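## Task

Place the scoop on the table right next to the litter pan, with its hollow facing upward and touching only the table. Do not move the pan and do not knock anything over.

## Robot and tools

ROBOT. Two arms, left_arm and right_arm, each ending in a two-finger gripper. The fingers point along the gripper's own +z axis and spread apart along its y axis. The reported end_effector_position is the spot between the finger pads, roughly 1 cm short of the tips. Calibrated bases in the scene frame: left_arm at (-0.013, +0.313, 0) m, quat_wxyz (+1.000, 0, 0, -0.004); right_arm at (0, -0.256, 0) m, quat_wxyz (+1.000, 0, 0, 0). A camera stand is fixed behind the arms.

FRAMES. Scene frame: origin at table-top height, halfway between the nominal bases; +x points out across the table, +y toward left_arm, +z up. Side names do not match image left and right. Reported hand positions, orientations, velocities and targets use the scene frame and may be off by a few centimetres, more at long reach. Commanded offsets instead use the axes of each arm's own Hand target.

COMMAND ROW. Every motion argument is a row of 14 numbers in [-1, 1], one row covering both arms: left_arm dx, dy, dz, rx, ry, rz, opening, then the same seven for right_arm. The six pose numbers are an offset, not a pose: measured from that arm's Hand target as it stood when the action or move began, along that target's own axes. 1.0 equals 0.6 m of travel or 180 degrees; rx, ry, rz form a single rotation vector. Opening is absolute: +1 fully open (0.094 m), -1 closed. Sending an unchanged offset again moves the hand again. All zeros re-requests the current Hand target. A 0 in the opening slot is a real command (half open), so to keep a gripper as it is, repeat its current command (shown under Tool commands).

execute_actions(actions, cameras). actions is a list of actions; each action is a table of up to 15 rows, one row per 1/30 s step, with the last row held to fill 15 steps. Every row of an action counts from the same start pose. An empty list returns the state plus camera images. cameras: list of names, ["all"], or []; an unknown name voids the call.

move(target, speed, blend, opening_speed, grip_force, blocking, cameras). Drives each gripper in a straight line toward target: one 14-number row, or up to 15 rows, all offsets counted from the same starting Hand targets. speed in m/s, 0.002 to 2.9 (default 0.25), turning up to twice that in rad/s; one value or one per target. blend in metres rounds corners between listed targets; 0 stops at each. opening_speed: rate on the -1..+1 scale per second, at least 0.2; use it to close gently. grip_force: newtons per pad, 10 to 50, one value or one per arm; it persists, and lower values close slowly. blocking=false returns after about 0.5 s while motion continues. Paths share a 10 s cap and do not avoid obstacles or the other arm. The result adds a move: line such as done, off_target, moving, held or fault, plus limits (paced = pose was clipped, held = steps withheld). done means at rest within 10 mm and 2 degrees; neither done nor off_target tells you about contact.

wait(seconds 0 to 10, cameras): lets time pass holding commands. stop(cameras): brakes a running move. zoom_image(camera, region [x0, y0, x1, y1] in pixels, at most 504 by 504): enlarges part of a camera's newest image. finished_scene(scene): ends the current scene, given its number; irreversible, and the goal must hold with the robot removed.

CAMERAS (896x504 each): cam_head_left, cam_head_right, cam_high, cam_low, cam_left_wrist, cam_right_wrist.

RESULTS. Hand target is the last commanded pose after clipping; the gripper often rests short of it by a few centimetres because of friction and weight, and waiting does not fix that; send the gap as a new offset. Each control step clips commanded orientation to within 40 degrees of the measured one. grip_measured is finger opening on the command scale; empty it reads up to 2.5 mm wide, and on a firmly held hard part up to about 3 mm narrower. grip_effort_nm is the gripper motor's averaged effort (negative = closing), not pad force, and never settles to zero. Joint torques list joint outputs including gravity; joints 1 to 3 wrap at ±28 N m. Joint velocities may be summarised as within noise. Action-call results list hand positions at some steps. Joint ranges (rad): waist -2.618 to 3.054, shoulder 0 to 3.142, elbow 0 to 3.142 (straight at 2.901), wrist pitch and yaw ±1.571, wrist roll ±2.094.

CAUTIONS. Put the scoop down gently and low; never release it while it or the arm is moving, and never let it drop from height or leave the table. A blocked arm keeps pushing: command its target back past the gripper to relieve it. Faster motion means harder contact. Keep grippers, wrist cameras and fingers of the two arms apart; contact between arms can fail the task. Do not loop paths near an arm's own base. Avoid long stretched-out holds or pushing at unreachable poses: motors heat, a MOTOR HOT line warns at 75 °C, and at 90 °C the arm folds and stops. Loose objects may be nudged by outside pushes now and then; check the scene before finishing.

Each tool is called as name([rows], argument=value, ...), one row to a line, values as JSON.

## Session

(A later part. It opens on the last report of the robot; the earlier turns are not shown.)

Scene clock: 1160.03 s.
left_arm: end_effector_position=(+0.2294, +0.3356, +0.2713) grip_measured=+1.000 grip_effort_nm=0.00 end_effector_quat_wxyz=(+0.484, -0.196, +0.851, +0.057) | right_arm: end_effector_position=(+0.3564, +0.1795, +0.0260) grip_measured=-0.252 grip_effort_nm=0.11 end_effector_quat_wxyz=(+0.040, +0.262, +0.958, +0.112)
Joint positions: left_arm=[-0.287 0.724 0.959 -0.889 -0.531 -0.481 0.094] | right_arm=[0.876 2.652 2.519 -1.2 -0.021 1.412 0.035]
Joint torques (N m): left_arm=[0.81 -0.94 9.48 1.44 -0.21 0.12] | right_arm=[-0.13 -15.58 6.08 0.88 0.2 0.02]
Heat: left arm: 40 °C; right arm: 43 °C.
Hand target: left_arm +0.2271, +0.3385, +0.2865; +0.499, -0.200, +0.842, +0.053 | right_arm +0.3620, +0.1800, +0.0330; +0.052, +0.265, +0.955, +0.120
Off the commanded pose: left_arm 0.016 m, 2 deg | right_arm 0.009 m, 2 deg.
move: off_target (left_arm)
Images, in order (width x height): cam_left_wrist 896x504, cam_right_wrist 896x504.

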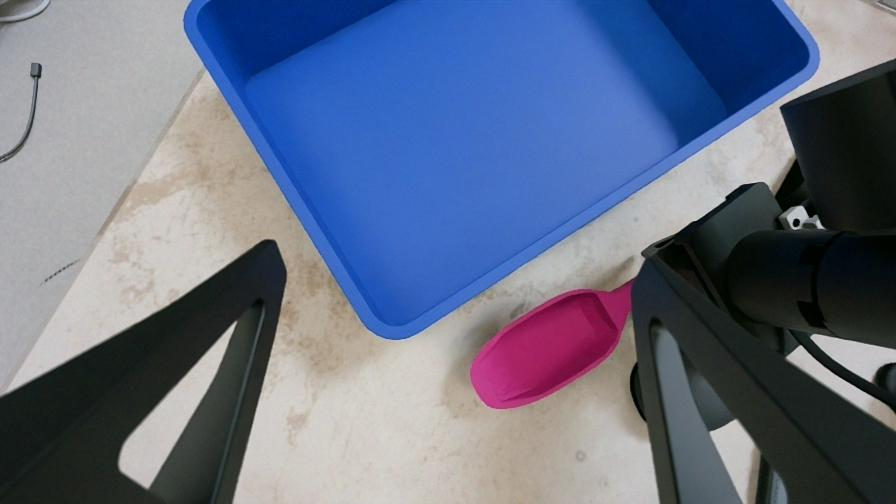

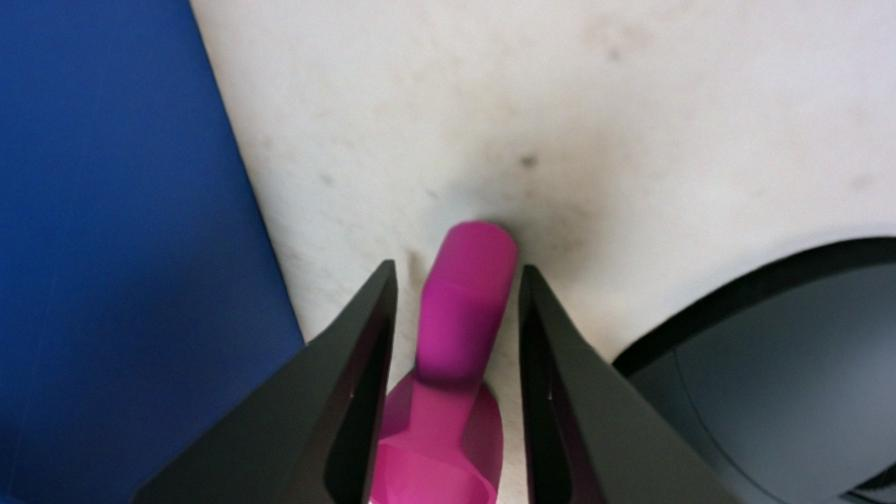

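move([
  [0,0,0,0,0,0,1, 0,0,0,0,0,0,-0.05],
  [0,0,0,0,0,0,1, -0.0074,0.0512,-0.1931,0,0,0,-0.05],
], speed=0.1, opening_speed=0.6, cameras=["cam_right_wrist","cam_left_wrist","cam_head_right"])

zoom_image(camera="cam_head_right", region=[360, 200, 520, 310])

Scene clock: 1168.40 s.
left_arm: end_effector_position=(+0.2294, +0.3356, +0.2713) grip_measured=+1.000 grip_effort_nm=0.00 end_effector_quat_wxyz=(+0.484, -0.196, +0.851, +0.057) | right_arm: end_effector_position=(+0.3572, +0.1802, +0.1076) grip_measured=-0.052 grip_effort_nm=0.11 end_effector_quat_wxyz=(+0.058, +0.260, +0.952, +0.151)
Joint positions: left_arm=[-0.287 0.724 0.959 -0.889 -0.531 -0.481 0.094] | right_arm=[0.876 2.657 2.84 -1.428 -0.02 1.413 0.045]
Joint torques (N m): left_arm=[0.84 -0.87 9.5 1.43 -0.23 0.1] | right_arm=[-0.16 -20.3 8.08 0.82 0.18 0.02]
Heat: left arm: 40 °C; right arm: 43 °C.
Hand target: left_arm +0.2271, +0.3385, +0.2865; +0.499, -0.200, +0.842, +0.053 | right_arm +0.3620, +0.1800, +0.1529; +0.052, +0.265, +0.955, +0.119
Off the commanded pose: left_arm 0.016 m, 2 deg | right_arm 0.046 m, 4 deg.
elbow stopped short (right arm): the move would have taken joint 3 (elbow) straighter than the controller allows.
move: off_target (left_arm, right_arm)
Images, in order (width x height): cam_head_right 896x504, cam_left_wrist 896x504, cam_right_wrist 896x504.

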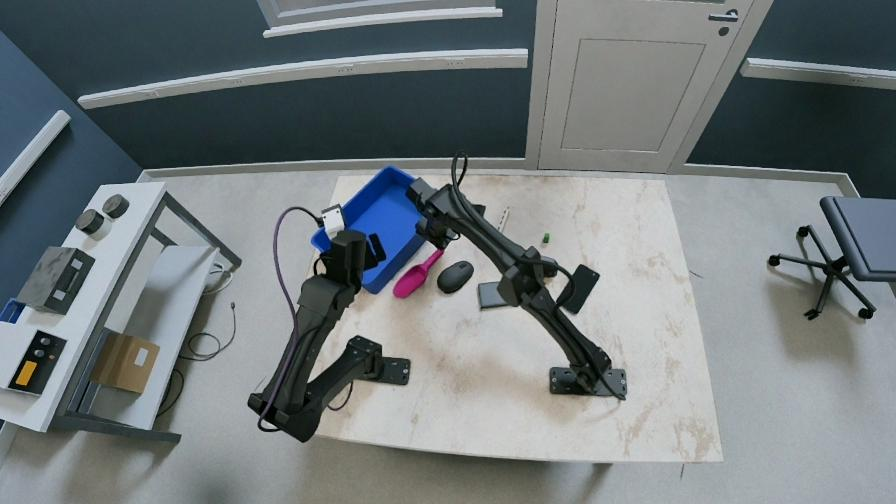

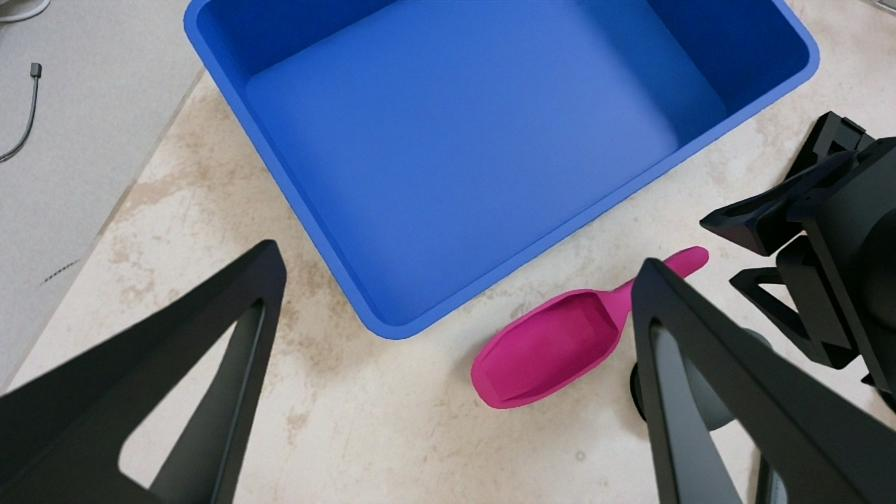

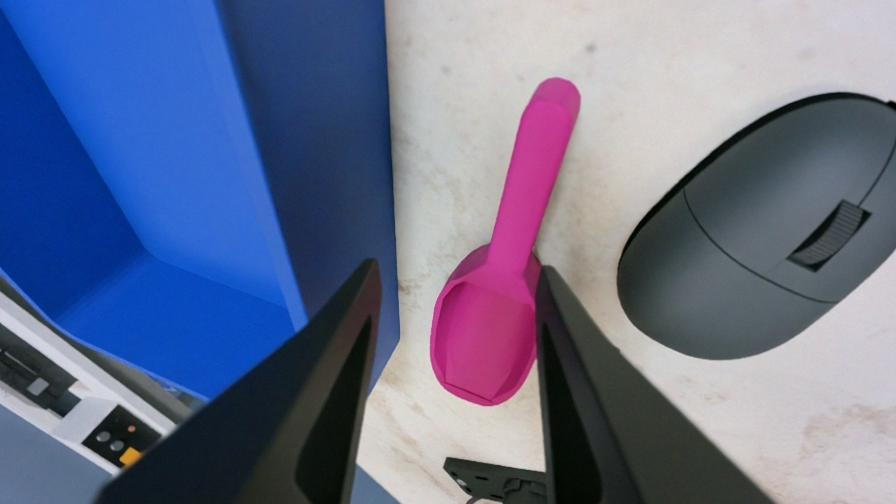

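Scaled by 3.150.

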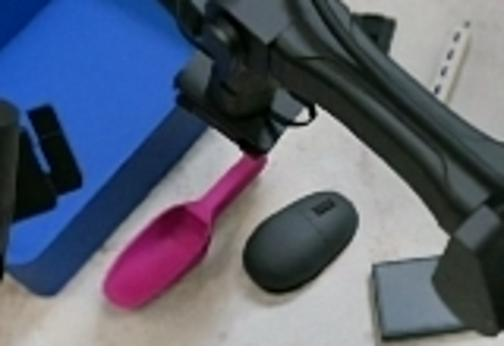

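move([
  [0,0,0,0,0,0,1, 0.0072,-0.0499,0.1883,0,0,0.072,-0.05],
  [0,0,0,0,0,0,1, 0.0072,-0.0499,0.1883,0,0,0.072,-1],
], speed=0.1, opening_speed=1.0, cameras=["cam_right_wrist"])

Scene clock: 1271.77 s.
left_arm: end_effector_position=(+0.2294, +0.3356, +0.2713) grip_measured=+1.000 grip_effort_nm=-0.01 end_effector_quat_wxyz=(+0.484, -0.196, +0.851, +0.057) | right_arm: end_effector_position=(+0.3576, +0.1800, +0.0289) grip_measured=-0.620 grip_effort_nm=-1.03 end_effector_quat_wxyz=(+0.029, +0.368, +0.922, +0.117)
Joint positions: left_arm=[-0.287 0.724 0.959 -0.889 -0.531 -0.481 0.094] | right_arm=[0.876 2.657 2.539 -1.211 -0.018 1.638 0.018]
Joint torques (N m): left_arm=[0.83 -0.85 9.48 1.44 -0.21 0.08] | right_arm=[-0.16 -15.71 5.98 0.84 0.17 0.03]
Heat: left arm: 40 °C; right arm: 49 °C.
Hand target: left_arm +0.2271, +0.3385, +0.2865; +0.499, -0.200, +0.842, +0.053 | right_arm +0.3620, +0.1801, +0.0360; +0.039, +0.371, +0.919, +0.125
Off the commanded pose: left_arm 0.016 m, 2 deg | right_arm 0.008 m, 1 deg.
move: off_target (left_arm)
Images, in order (width x height): cam_right_wrist 896x504.

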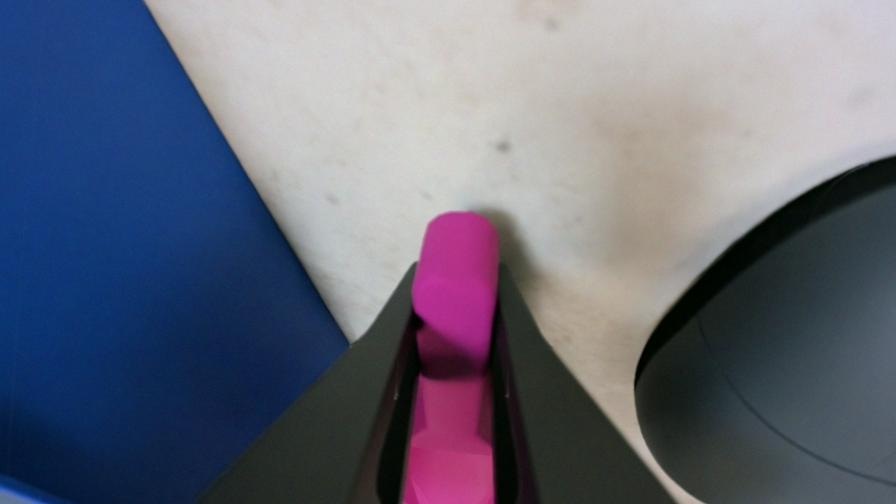

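move([
  [0,0,0,0,0,0,1, 0.0023,0.028,-0.1045,0,0,0,-1],
  [0,0,0,0,0,0,1, -0.6517,-0.5937,-0.3525,0.0716,-0.0505,0.3369,-1],
  [0,0,0,0,0,0,1, -0.6523,-0.6023,-0.3203,-0.2537,-0.2299,0.2642,-1],
], speed=[0.12,0.3,0.25], blend=[0.03,0.03,0], cameras=["cam_head_right","cam_low","cam_right_wrist"])

Scene clock: 1302.90 s.
left_arm: end_effector_position=(+0.2294, +0.3356, +0.2713) grip_measured=+1.000 grip_effort_nm=0.00 end_effector_quat_wxyz=(+0.484, -0.196, +0.851, +0.057) | right_arm: end_effector_position=(+0.3653, -0.3752, +0.1123) grip_measured=-0.620 grip_effort_nm=-1.03 end_effector_quat_wxyz=(+0.412, +0.676, +0.521, +0.321)
Joint positions: left_arm=[-0.287 0.724 0.959 -0.889 -0.531 -0.481 0.094] | right_arm=[-0.366 1.335 0.465 0.394 -0.101 1.524 0.018]
Joint torques (N m): left_arm=[0.88 -0.87 9.43 1.44 -0.2 0.09] | right_arm=[-0.76 -3.66 6.72 2.25 -0.02 -0.04]
Heat: left arm: 40 °C; right arm: 48 °C.
Hand target: left_arm +0.2271, +0.3385, +0.2865; +0.499, -0.200, +0.842, +0.053 | right_arm +0.3698, -0.3800, +0.1199; +0.426, +0.669, +0.514, +0.327
Off the commanded pose: left_arm 0.016 m, 2 deg | right_arm 0.010 m, 2 deg.
move: off_target (left_arm)
Images, in order (width x height): cam_head_right 896x504, cam_low 896x504, cam_right_wrist 896x504.

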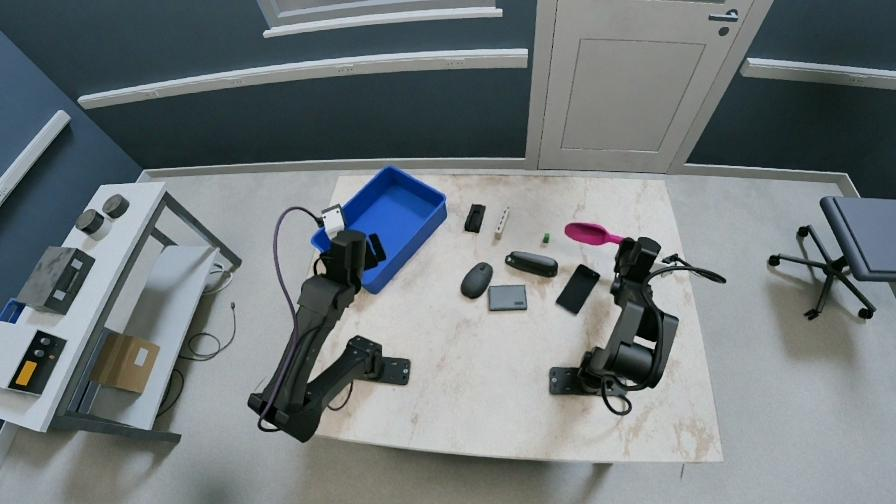

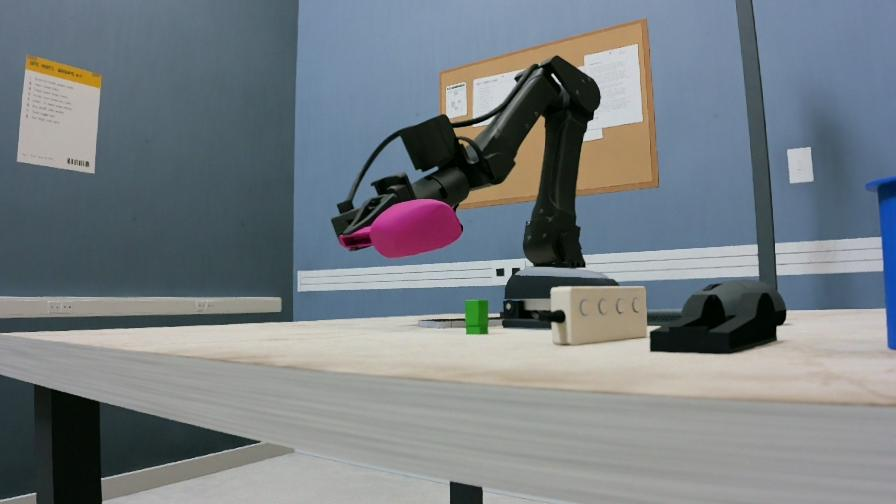

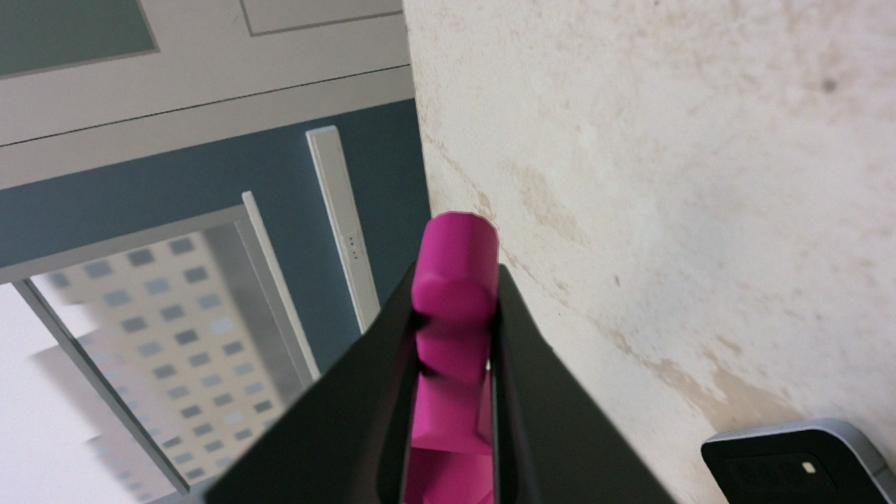

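move(target=[0,0,0,0,0,0,1, 0,-0.1057,0.0493,0,0,0,-1], speed=0.12, cameras=["cam_low"])

zoom_image(camera="cam_low", region=[290, 220, 540, 370])

Scene clock: 1316.20 s.
left_arm: end_effector_position=(+0.2294, +0.3356, +0.2713) grip_measured=+1.000 grip_effort_nm=0.00 end_effector_quat_wxyz=(+0.484, -0.196, +0.851, +0.057) | right_arm: end_effector_position=(+0.3671, -0.3756, +0.0454) grip_measured=-0.620 grip_effort_nm=-1.03 end_effector_quat_wxyz=(+0.414, +0.674, +0.519, +0.324)
Joint positions: left_arm=[-0.287 0.724 0.959 -0.889 -0.531 -0.481 0.094] | right_arm=[-0.366 1.669 0.341 0.861 -0.103 1.527 0.018]
Joint torques (N m): left_arm=[0.77 -0.91 9.43 1.42 -0.23 0.11] | right_arm=[-0.77 -4.57 4.49 2.21 0.02 -0.07]
Heat: left arm: 40 °C; right arm: 47 °C.
Hand target: left_arm +0.2271, +0.3385, +0.2865; +0.499, -0.200, +0.842, +0.053 | right_arm +0.3698, -0.3801, +0.0500; +0.426, +0.669, +0.514, +0.327
Off the commanded pose: left_arm 0.016 m, 2 deg | right_arm 0.007 m, 2 deg.
move: off_target (left_arm)
Images, in order (width x height): cam_low 896x504.

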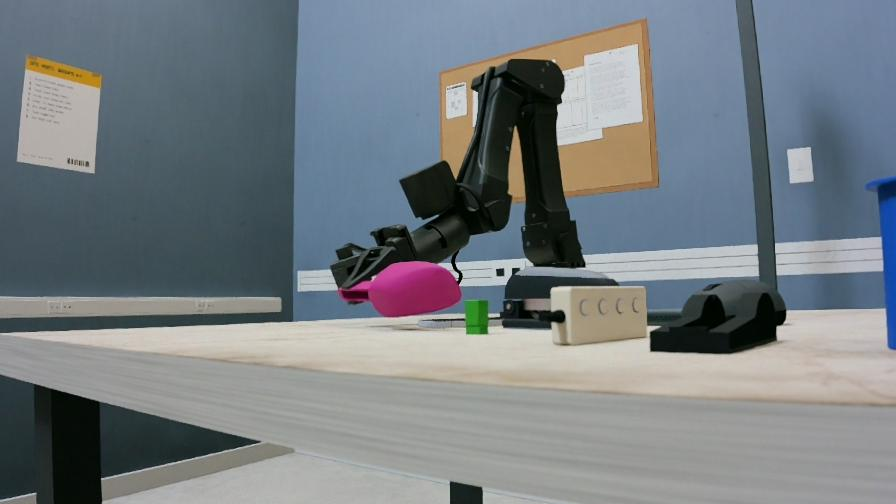

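Scaled by 2.016.

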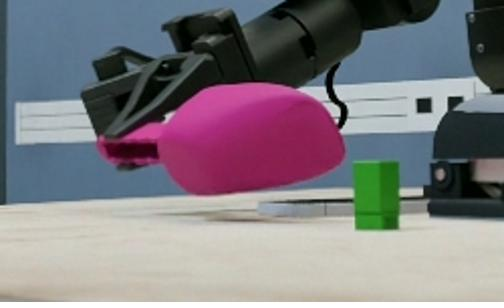

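execute_actions(actions=[], cameras=["cam_high", "cam_right_wrist"])

Scene clock: 1348.20 s.
left_arm: end_effector_position=(+0.2294, +0.3356, +0.2713) grip_measured=+1.000 grip_effort_nm=0.00 end_effector_quat_wxyz=(+0.484, -0.196, +0.851, +0.057) | right_arm: end_effector_position=(+0.3671, -0.3756, +0.0455) grip_measured=-0.620 grip_effort_nm=-1.04 end_effector_quat_wxyz=(+0.414, +0.674, +0.519, +0.324)
Joint positions: left_arm=[-0.287 0.724 0.959 -0.889 -0.531 -0.481 0.094] | right_arm=[-0.366 1.669 0.341 0.862 -0.103 1.527 0.018]
Joint velocities: within noise
Joint torques (N m): left_arm=[0.79 -0.88 9.44 1.43 -0.2 0.1] | right_arm=[-0.8 -4.67 4.52 2.22 0.02 -0.08]
Heat: left arm: 40 °C; right arm: 44 °C.
Hand target: left_arm +0.2271, +0.3385, +0.2865; +0.499, -0.200, +0.842, +0.053 | right_arm +0.3698, -0.3801, +0.0500; +0.426, +0.669, +0.514, +0.327
Tool commands: left_gripper/opening=+1.0 right_gripper/opening=-1.0
Off the commanded pose: left_arm 0.016 m, 2 deg | right_arm 0.007 m, 2 deg.
Images, in order (width x height): cam_high 896x504, cam_right_wrist 896x504.

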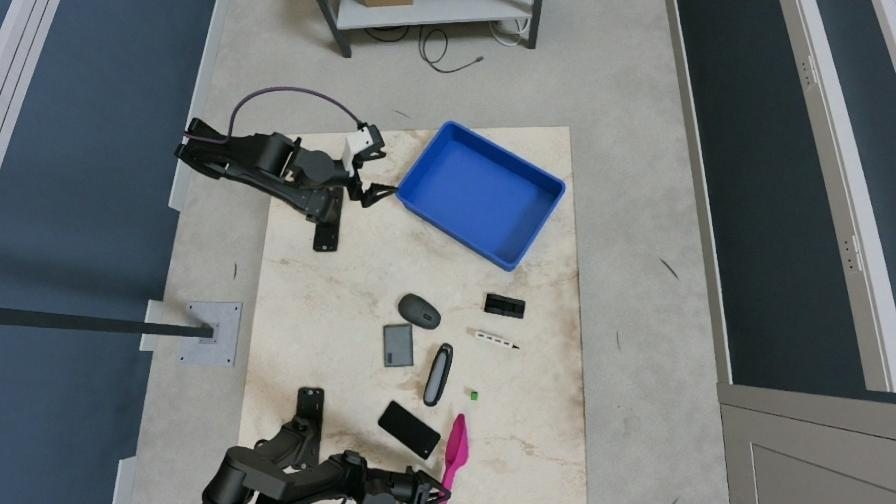

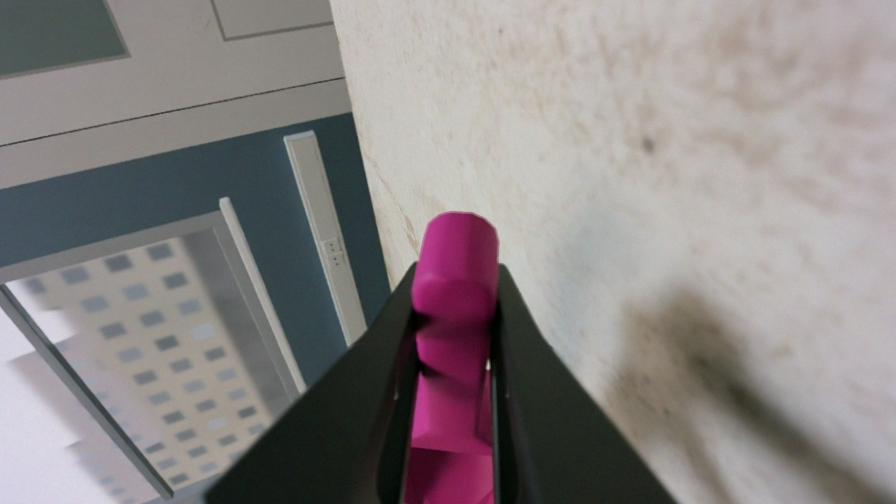

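move(target=[0,0,0,0,0,0,1, 0,-0.0181,0.0085,0,0,0,-1], speed=0.06, cameras=["cam_low"])

Scene clock: 1352.90 s.
left_arm: end_effector_position=(+0.2294, +0.3356, +0.2713) grip_measured=+1.000 grip_effort_nm=0.00 end_effector_quat_wxyz=(+0.484, -0.196, +0.851, +0.057) | right_arm: end_effector_position=(+0.3683, -0.3759, +0.0346) grip_measured=-0.620 grip_effort_nm=-1.03 end_effector_quat_wxyz=(+0.415, +0.674, +0.518, +0.325)
Joint positions: left_arm=[-0.287 0.724 0.959 -0.889 -0.531 -0.481 0.094] | right_arm=[-0.366 1.744 0.333 0.947 -0.103 1.528 0.018]
Joint torques (N m): left_arm=[0.81 -0.92 9.43 1.44 -0.22 0.11] | right_arm=[-0.79 -4.86 3.82 2.21 0.01 -0.08]
Heat: left arm: 40 °C; right arm: 43 °C.
Hand target: left_arm +0.2271, +0.3385, +0.2865; +0.499, -0.200, +0.842, +0.053 | right_arm +0.3698, -0.3801, +0.0380; +0.426, +0.669, +0.514, +0.327
Off the commanded pose: left_arm 0.016 m, 2 deg | right_arm 0.006 m, 1 deg.
move: off_target (left_arm)
Images, in order (width x height): cam_low 896x504.

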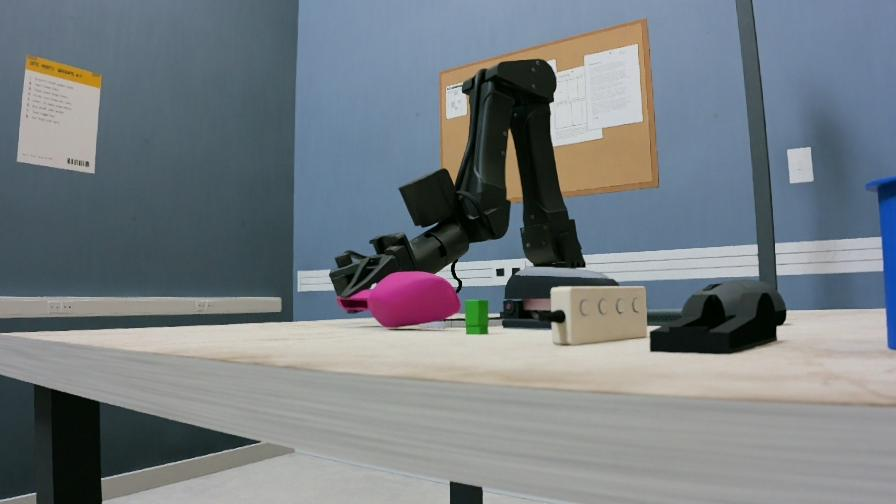

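move(target=[0,0,0,0,0,0,1, 0,-0.0106,0.0049,0,0,0,-1], speed=0.03, cameras=[])

zoom_image(camera="cam_low", region=[300, 220, 520, 360])

Scene clock: 1356.83 s.
left_arm: end_effector_position=(+0.2294, +0.3356, +0.2713) grip_measured=+1.000 grip_effort_nm=0.00 end_effector_quat_wxyz=(+0.484, -0.196, +0.851, +0.057) | right_arm: end_effector_position=(+0.3709, -0.3765, +0.0315) grip_measured=-0.620 grip_effort_nm=-1.03 end_effector_quat_wxyz=(+0.419, +0.671, +0.516, +0.329)
Joint positions: left_arm=[-0.287 0.724 0.959 -0.889 -0.531 -0.481 0.094] | right_arm=[-0.366 1.788 0.333 1.006 -0.106 1.53 0.018]
Joint torques (N m): left_arm=[0.79 -0.85 9.44 1.43 -0.22 0.12] | right_arm=[-0.8 -4.85 3.32 2.15 0.04 -0.11]
Heat: left arm: 40 °C; right arm: 43 °C.
Hand target: left_arm +0.2271, +0.3385, +0.2865; +0.499, -0.200, +0.842, +0.053 | right_arm +0.3698, -0.3801, +0.0310; +0.426, +0.669, +0.514, +0.327
Off the commanded pose: left_arm 0.016 m, 2 deg | right_arm 0.004 m, 1 deg.
move: off_target (left_arm)
No camera images: "cameras" was empty.

Scaled by 2.291.
This view is cut from an older image: the scene may have changed since it was taken.

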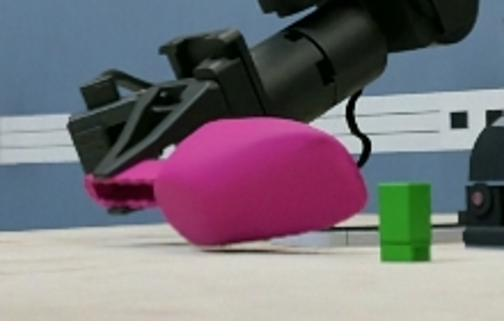

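move([
  [0,0,0,0,0,0,1, 0,0,0,0,0,0,-0.4],
], opening_speed=0.3, cameras=["cam_low"])

zoom_image(camera="cam_low", region=[300, 220, 520, 360])

Scene clock: 1369.93 s.
left_arm: end_effector_position=(+0.2294, +0.3356, +0.2713) grip_measured=+1.000 grip_effort_nm=-0.01 end_effector_quat_wxyz=(+0.484, -0.196, +0.851, +0.057) | right_arm: end_effector_position=(+0.3712, -0.3766, +0.0321) grip_measured=-0.402 grip_effort_nm=0.11 end_effector_quat_wxyz=(+0.420, +0.670, +0.516, +0.330)
Joint positions: left_arm=[-0.287 0.724 0.959 -0.889 -0.531 -0.481 0.094] | right_arm=[-0.366 1.788 0.333 1.008 -0.106 1.53 0.028]
Joint torques (N m): left_arm=[0.8 -0.88 9.47 1.43 -0.21 0.09] | right_arm=[-0.81 -4.86 3.28 2.12 0.04 -0.11]
Heat: left arm: 40 °C; right arm: 43 °C.
Hand target: left_arm +0.2271, +0.3385, +0.2865; +0.499, -0.200, +0.842, +0.053 | right_arm +0.3698, -0.3801, +0.0310; +0.426, +0.669, +0.514, +0.327
Off the commanded pose: left_arm 0.016 m, 2 deg | right_arm 0.004 m, 1 deg.
move: off_target (left_arm)
Images, in order (width x height): cam_low 896x504.

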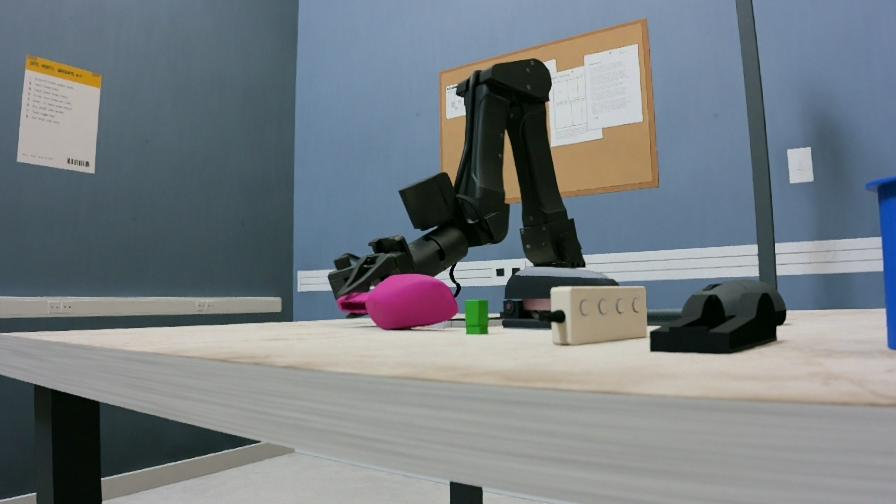

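Scaled by 2.291.

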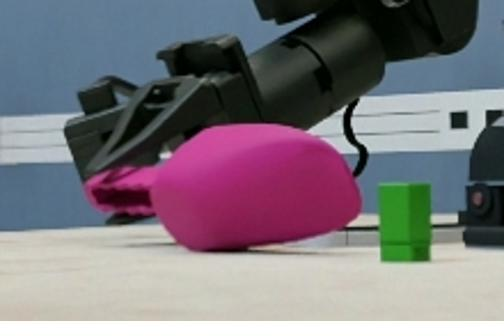

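move([
  [0,0,0,0,0,0,1, 0,0,-0.15,0,0,0,-0.3],
], speed=0.1, cameras=["cam_low", "cam_high", "cam_right_wrist"])

zoom_image(camera="cam_low", region=[300, 220, 520, 360])

Scene clock: 1377.23 s.
left_arm: end_effector_position=(+0.2294, +0.3356, +0.2713) grip_measured=+1.000 grip_effort_nm=0.00 end_effector_quat_wxyz=(+0.484, -0.196, +0.851, +0.057) | right_arm: end_effector_position=(+0.2882, -0.3549, +0.0591) grip_measured=-0.302 grip_effort_nm=0.11 end_effector_quat_wxyz=(+0.409, +0.680, +0.513, +0.327)
Joint positions: left_arm=[-0.287 0.724 0.959 -0.889 -0.531 -0.481 0.094] | right_arm=[-0.428 1.158 0.079 0.603 -0.159 1.517 0.033]
Joint torques (N m): left_arm=[0.8 -0.88 9.54 1.42 -0.22 0.1] | right_arm=[-0.75 -3.88 6.19 1.88 -0.01 -0.24]
Heat: left arm: 40 °C; right arm: 42 °C.
Hand target: left_arm +0.2271, +0.3385, +0.2865; +0.499, -0.200, +0.842, +0.053 | right_arm +0.2910, -0.3590, +0.0691; +0.426, +0.669, +0.514, +0.327
Off the commanded pose: left_arm 0.016 m, 2 deg | right_arm 0.011 m, 2 deg.
move: off_target (left_arm, right_arm)
Images, in order (width x height): cam_high 896x504, cam_low 896x504, cam_right_wrist 896x504.

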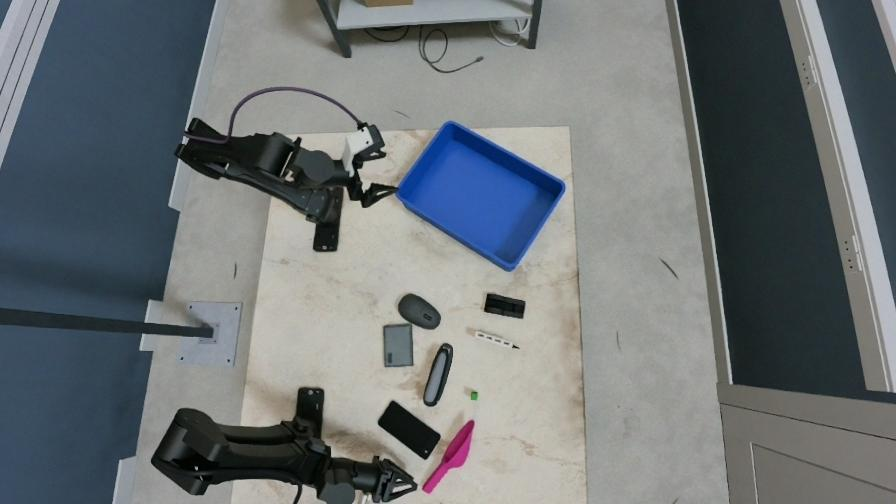

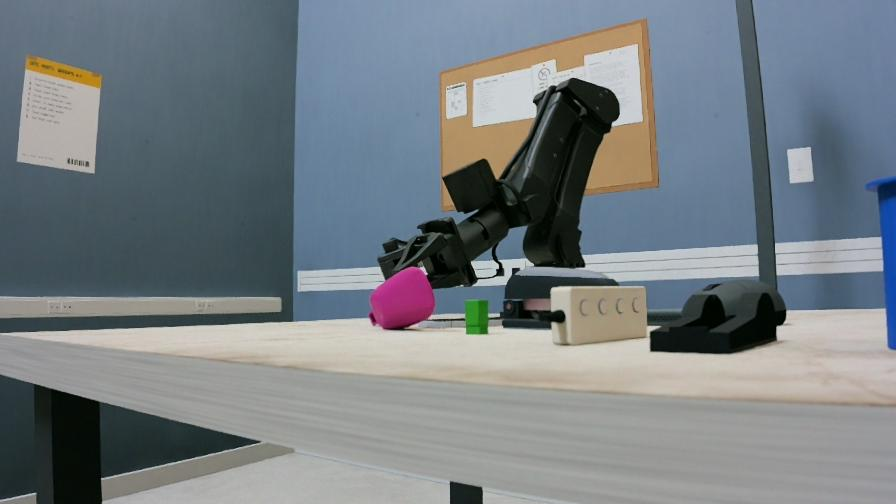

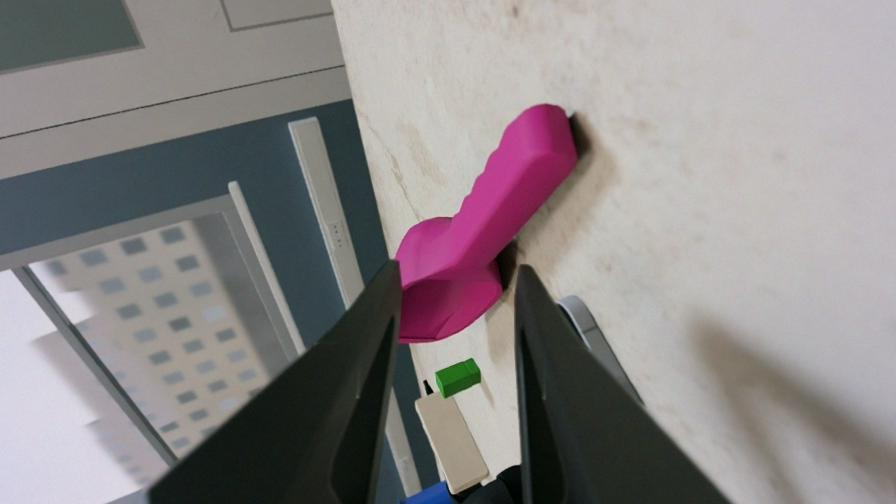

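Scaled by 2.291.

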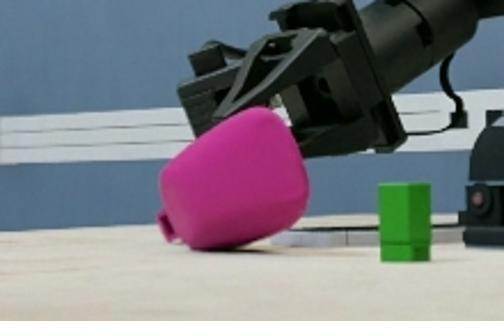

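zoom_image(camera="cam_high", region=[360, 380, 520, 504])

Scaled by 3.150.

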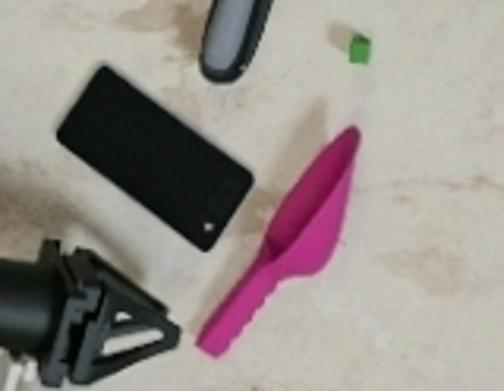

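zoom_image(camera="cam_low", region=[355, 255, 455, 340])

zoom_image(camera="cam_right_wrist", region=[380, 80, 680, 380])

Scaled by 5.040.

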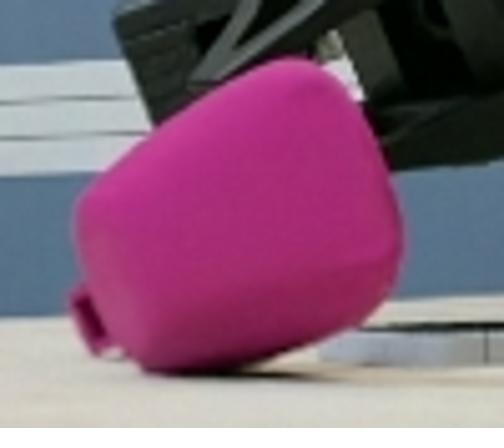

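Scaled by 1.680.

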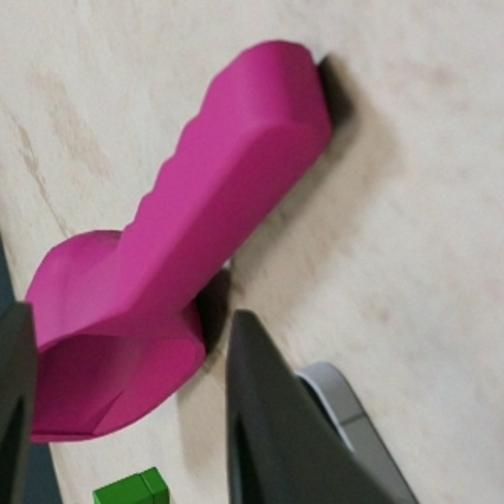

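move([
  [0,0,0,0,0,0,1, 0.0790,-0.0147,-0.0552,0,-0.0504,0.0235,-0.25],
], speed=0.15, cameras=["cam_right_wrist"])

Scene clock: 1462.40 s.
left_arm: end_effector_position=(+0.2294, +0.3356, +0.2713) grip_measured=+1.000 grip_effort_nm=-0.01 end_effector_quat_wxyz=(+0.484, -0.196, +0.851, +0.057) | right_arm: end_effector_position=(+0.2640, -0.3039, +0.0634) grip_measured=-0.252 grip_effort_nm=0.11 end_effector_quat_wxyz=(+0.443, +0.715, +0.460, +0.286)
Joint positions: left_arm=[-0.287 0.724 0.959 -0.889 -0.531 -0.481 0.094] | right_arm=[0.148 0.86 0.035 0.29 0.507 1.852 0.035]
Joint torques (N m): left_arm=[0.8 -0.91 9.44 1.42 -0.2 0.11] | right_arm=[0.83 0.01 8.99 1.7 0.4 -0.08]
Heat: left arm: 41 °C; right arm: 43 °C.
Hand target: left_arm +0.2271, +0.3385, +0.2865; +0.499, -0.200, +0.842, +0.053 | right_arm +0.2706, -0.3045, +0.0751; +0.453, +0.711, +0.454, +0.288
Off the commanded pose: left_arm 0.016 m, 2 deg | right_arm 0.013 m, 1 deg.
move: off_target (left_arm, right_arm)
Images, in order (width x height): cam_right_wrist 896x504.

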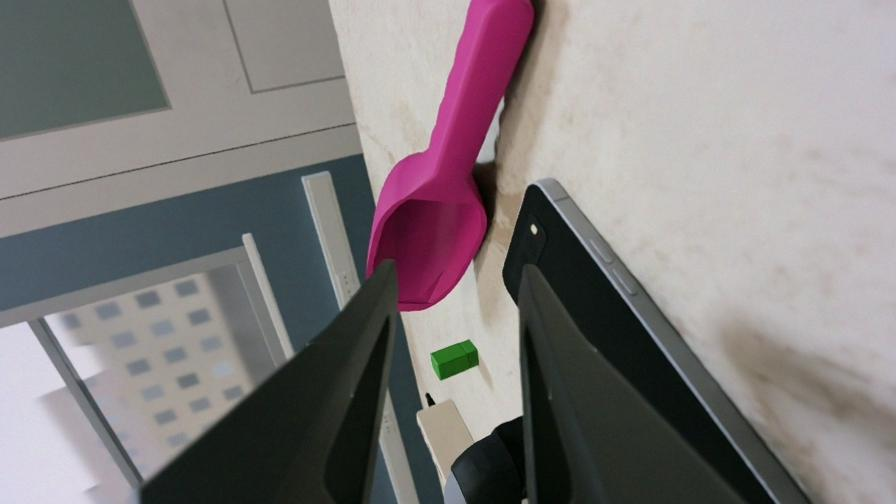

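move([
  [0,0,0,0,0,0,1, 0,-0.0046,0.1523,0,0,0,-0.25],
], speed=0.1, cameras=["cam_right_wrist", "cam_low"])

zoom_image(camera="cam_low", region=[340, 240, 470, 340])

Scene clock: 1477.47 s.
left_arm: end_effector_position=(+0.2294, +0.3356, +0.2713) grip_measured=+1.000 grip_effort_nm=0.00 end_effector_quat_wxyz=(+0.484, -0.196, +0.851, +0.057) | right_arm: end_effector_position=(+0.3395, -0.3347, +0.0291) grip_measured=-0.252 grip_effort_nm=0.11 end_effector_quat_wxyz=(+0.440, +0.718, +0.455, +0.289)
Joint positions: left_arm=[-0.287 0.724 0.959 -0.889 -0.531 -0.481 0.094] | right_arm=[-0.069 1.681 0.201 0.992 0.318 1.751 0.035]
Joint torques (N m): left_arm=[0.79 -0.88 9.44 1.44 -0.21 0.1] | right_arm=[-0.83 -3.78 4.57 2.05 0.19 -0.27]
Heat: left arm: 41 °C; right arm: 43 °C.
Hand target: left_arm +0.2271, +0.3385, +0.2865; +0.499, -0.200, +0.842, +0.053 | right_arm +0.3445, -0.3390, +0.0339; +0.453, +0.711, +0.454, +0.288
Off the commanded pose: left_arm 0.016 m, 2 deg | right_arm 0.008 m, 2 deg.
move: off_target (left_arm)
Images, in order (width x height): cam_low 896x504, cam_right_wrist 896x504.

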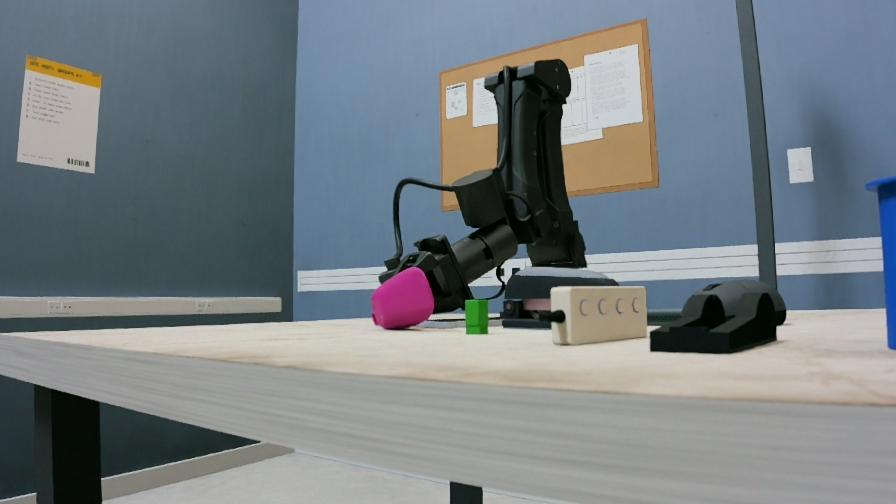

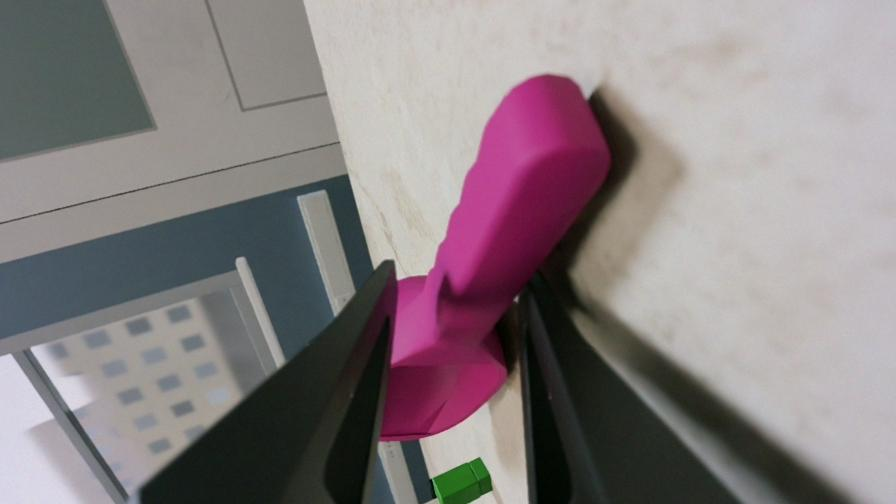

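Scaled by 3.877.

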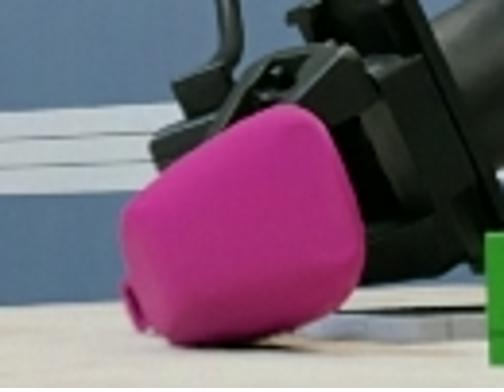

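move([
  [0,0,0,0,0,0,1, -0.0164,0.0096,0.0206,0,0,0,-0.25],
], speed=0.06, cameras=["cam_right_wrist"])

zoom_image(camera="cam_right_wrist", region=[350, 50, 700, 400])

Scene clock: 1487.83 s.
left_arm: end_effector_position=(+0.2294, +0.3356, +0.2713) grip_measured=+1.000 grip_effort_nm=0.00 end_effector_quat_wxyz=(+0.484, -0.196, +0.851, +0.057) | right_arm: end_effector_position=(+0.3457, -0.3491, +0.0276) grip_measured=-0.252 grip_effort_nm=0.11 end_effector_quat_wxyz=(+0.439, +0.720, +0.455, +0.287)
Joint positions: left_arm=[-0.287 0.724 0.959 -0.889 -0.531 -0.481 0.094] | right_arm=[-0.138 1.711 0.232 0.995 0.259 1.72 0.035]
Joint torques (N m): left_arm=[0.81 -0.91 9.4 1.43 -0.19 0.1] | right_arm=[-0.72 -4.03 5.11 2.07 0.16 -0.3]
Heat: left arm: 41 °C; right arm: 44 °C.
Hand target: left_arm +0.2271, +0.3385, +0.2865; +0.499, -0.200, +0.842, +0.053 | right_arm +0.3529, -0.3537, +0.0340; +0.453, +0.711, +0.454, +0.288
Off the commanded pose: left_arm 0.016 m, 2 deg | right_arm 0.010 m, 2 deg.
move: off_target (left_arm)
Images, in order (width x height): cam_right_wrist 896x504.

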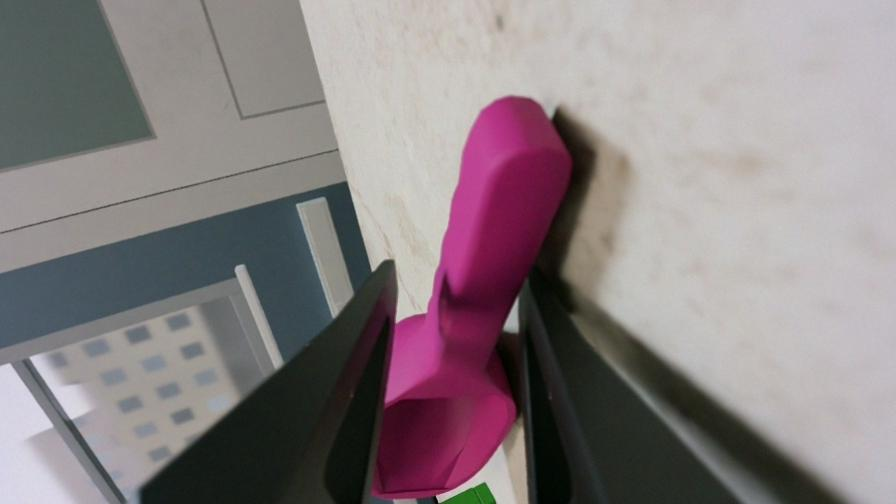

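Scaled by 1.440.

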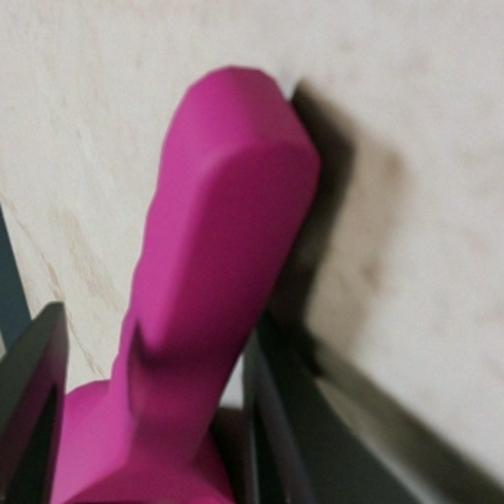

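move([
  [0,0,0,0,0,0,1, 0,0,0,0,0,0,-1],
], opening_speed=0.6, cameras=["cam_right_wrist", "cam_low"])

zoom_image(camera="cam_low", region=[340, 240, 470, 340])

Scene clock: 1499.10 s.
left_arm: end_effector_position=(+0.2294, +0.3356, +0.2713) grip_measured=+1.000 grip_effort_nm=0.00 end_effector_quat_wxyz=(+0.484, -0.196, +0.851, +0.057) | right_arm: end_effector_position=(+0.3474, -0.3491, +0.0301) grip_measured=-0.623 grip_effort_nm=-1.03 end_effector_quat_wxyz=(+0.442, +0.718, +0.453, +0.291)
Joint positions: left_arm=[-0.287 0.724 0.959 -0.889 -0.531 -0.481 0.094] | right_arm=[-0.138 1.711 0.233 1.004 0.257 1.72 0.018]
Joint torques (N m): left_arm=[0.81 -0.87 9.43 1.45 -0.22 0.11] | right_arm=[-0.76 -3.99 4.96 1.99 0.17 -0.27]
Heat: left arm: 41 °C; right arm: 44 °C.
Hand target: left_arm +0.2271, +0.3385, +0.2865; +0.499, -0.200, +0.842, +0.053 | right_arm +0.3529, -0.3537, +0.0340; +0.453, +0.711, +0.454, +0.288
Off the commanded pose: left_arm 0.016 m, 2 deg | right_arm 0.008 m, 2 deg.
move: off_target (left_arm)
Images, in order (width x height): cam_low 896x504, cam_right_wrist 896x504.

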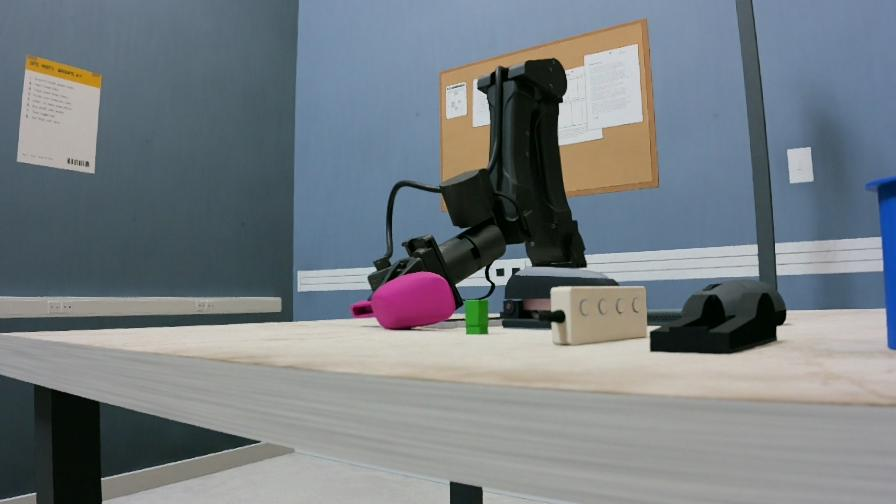

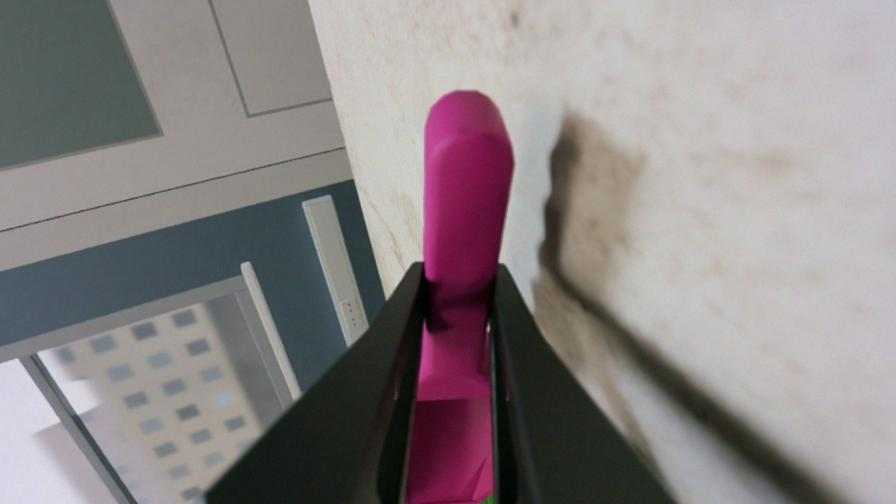

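Scaled by 3.877.

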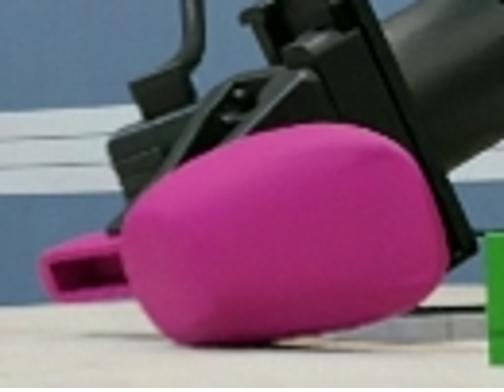

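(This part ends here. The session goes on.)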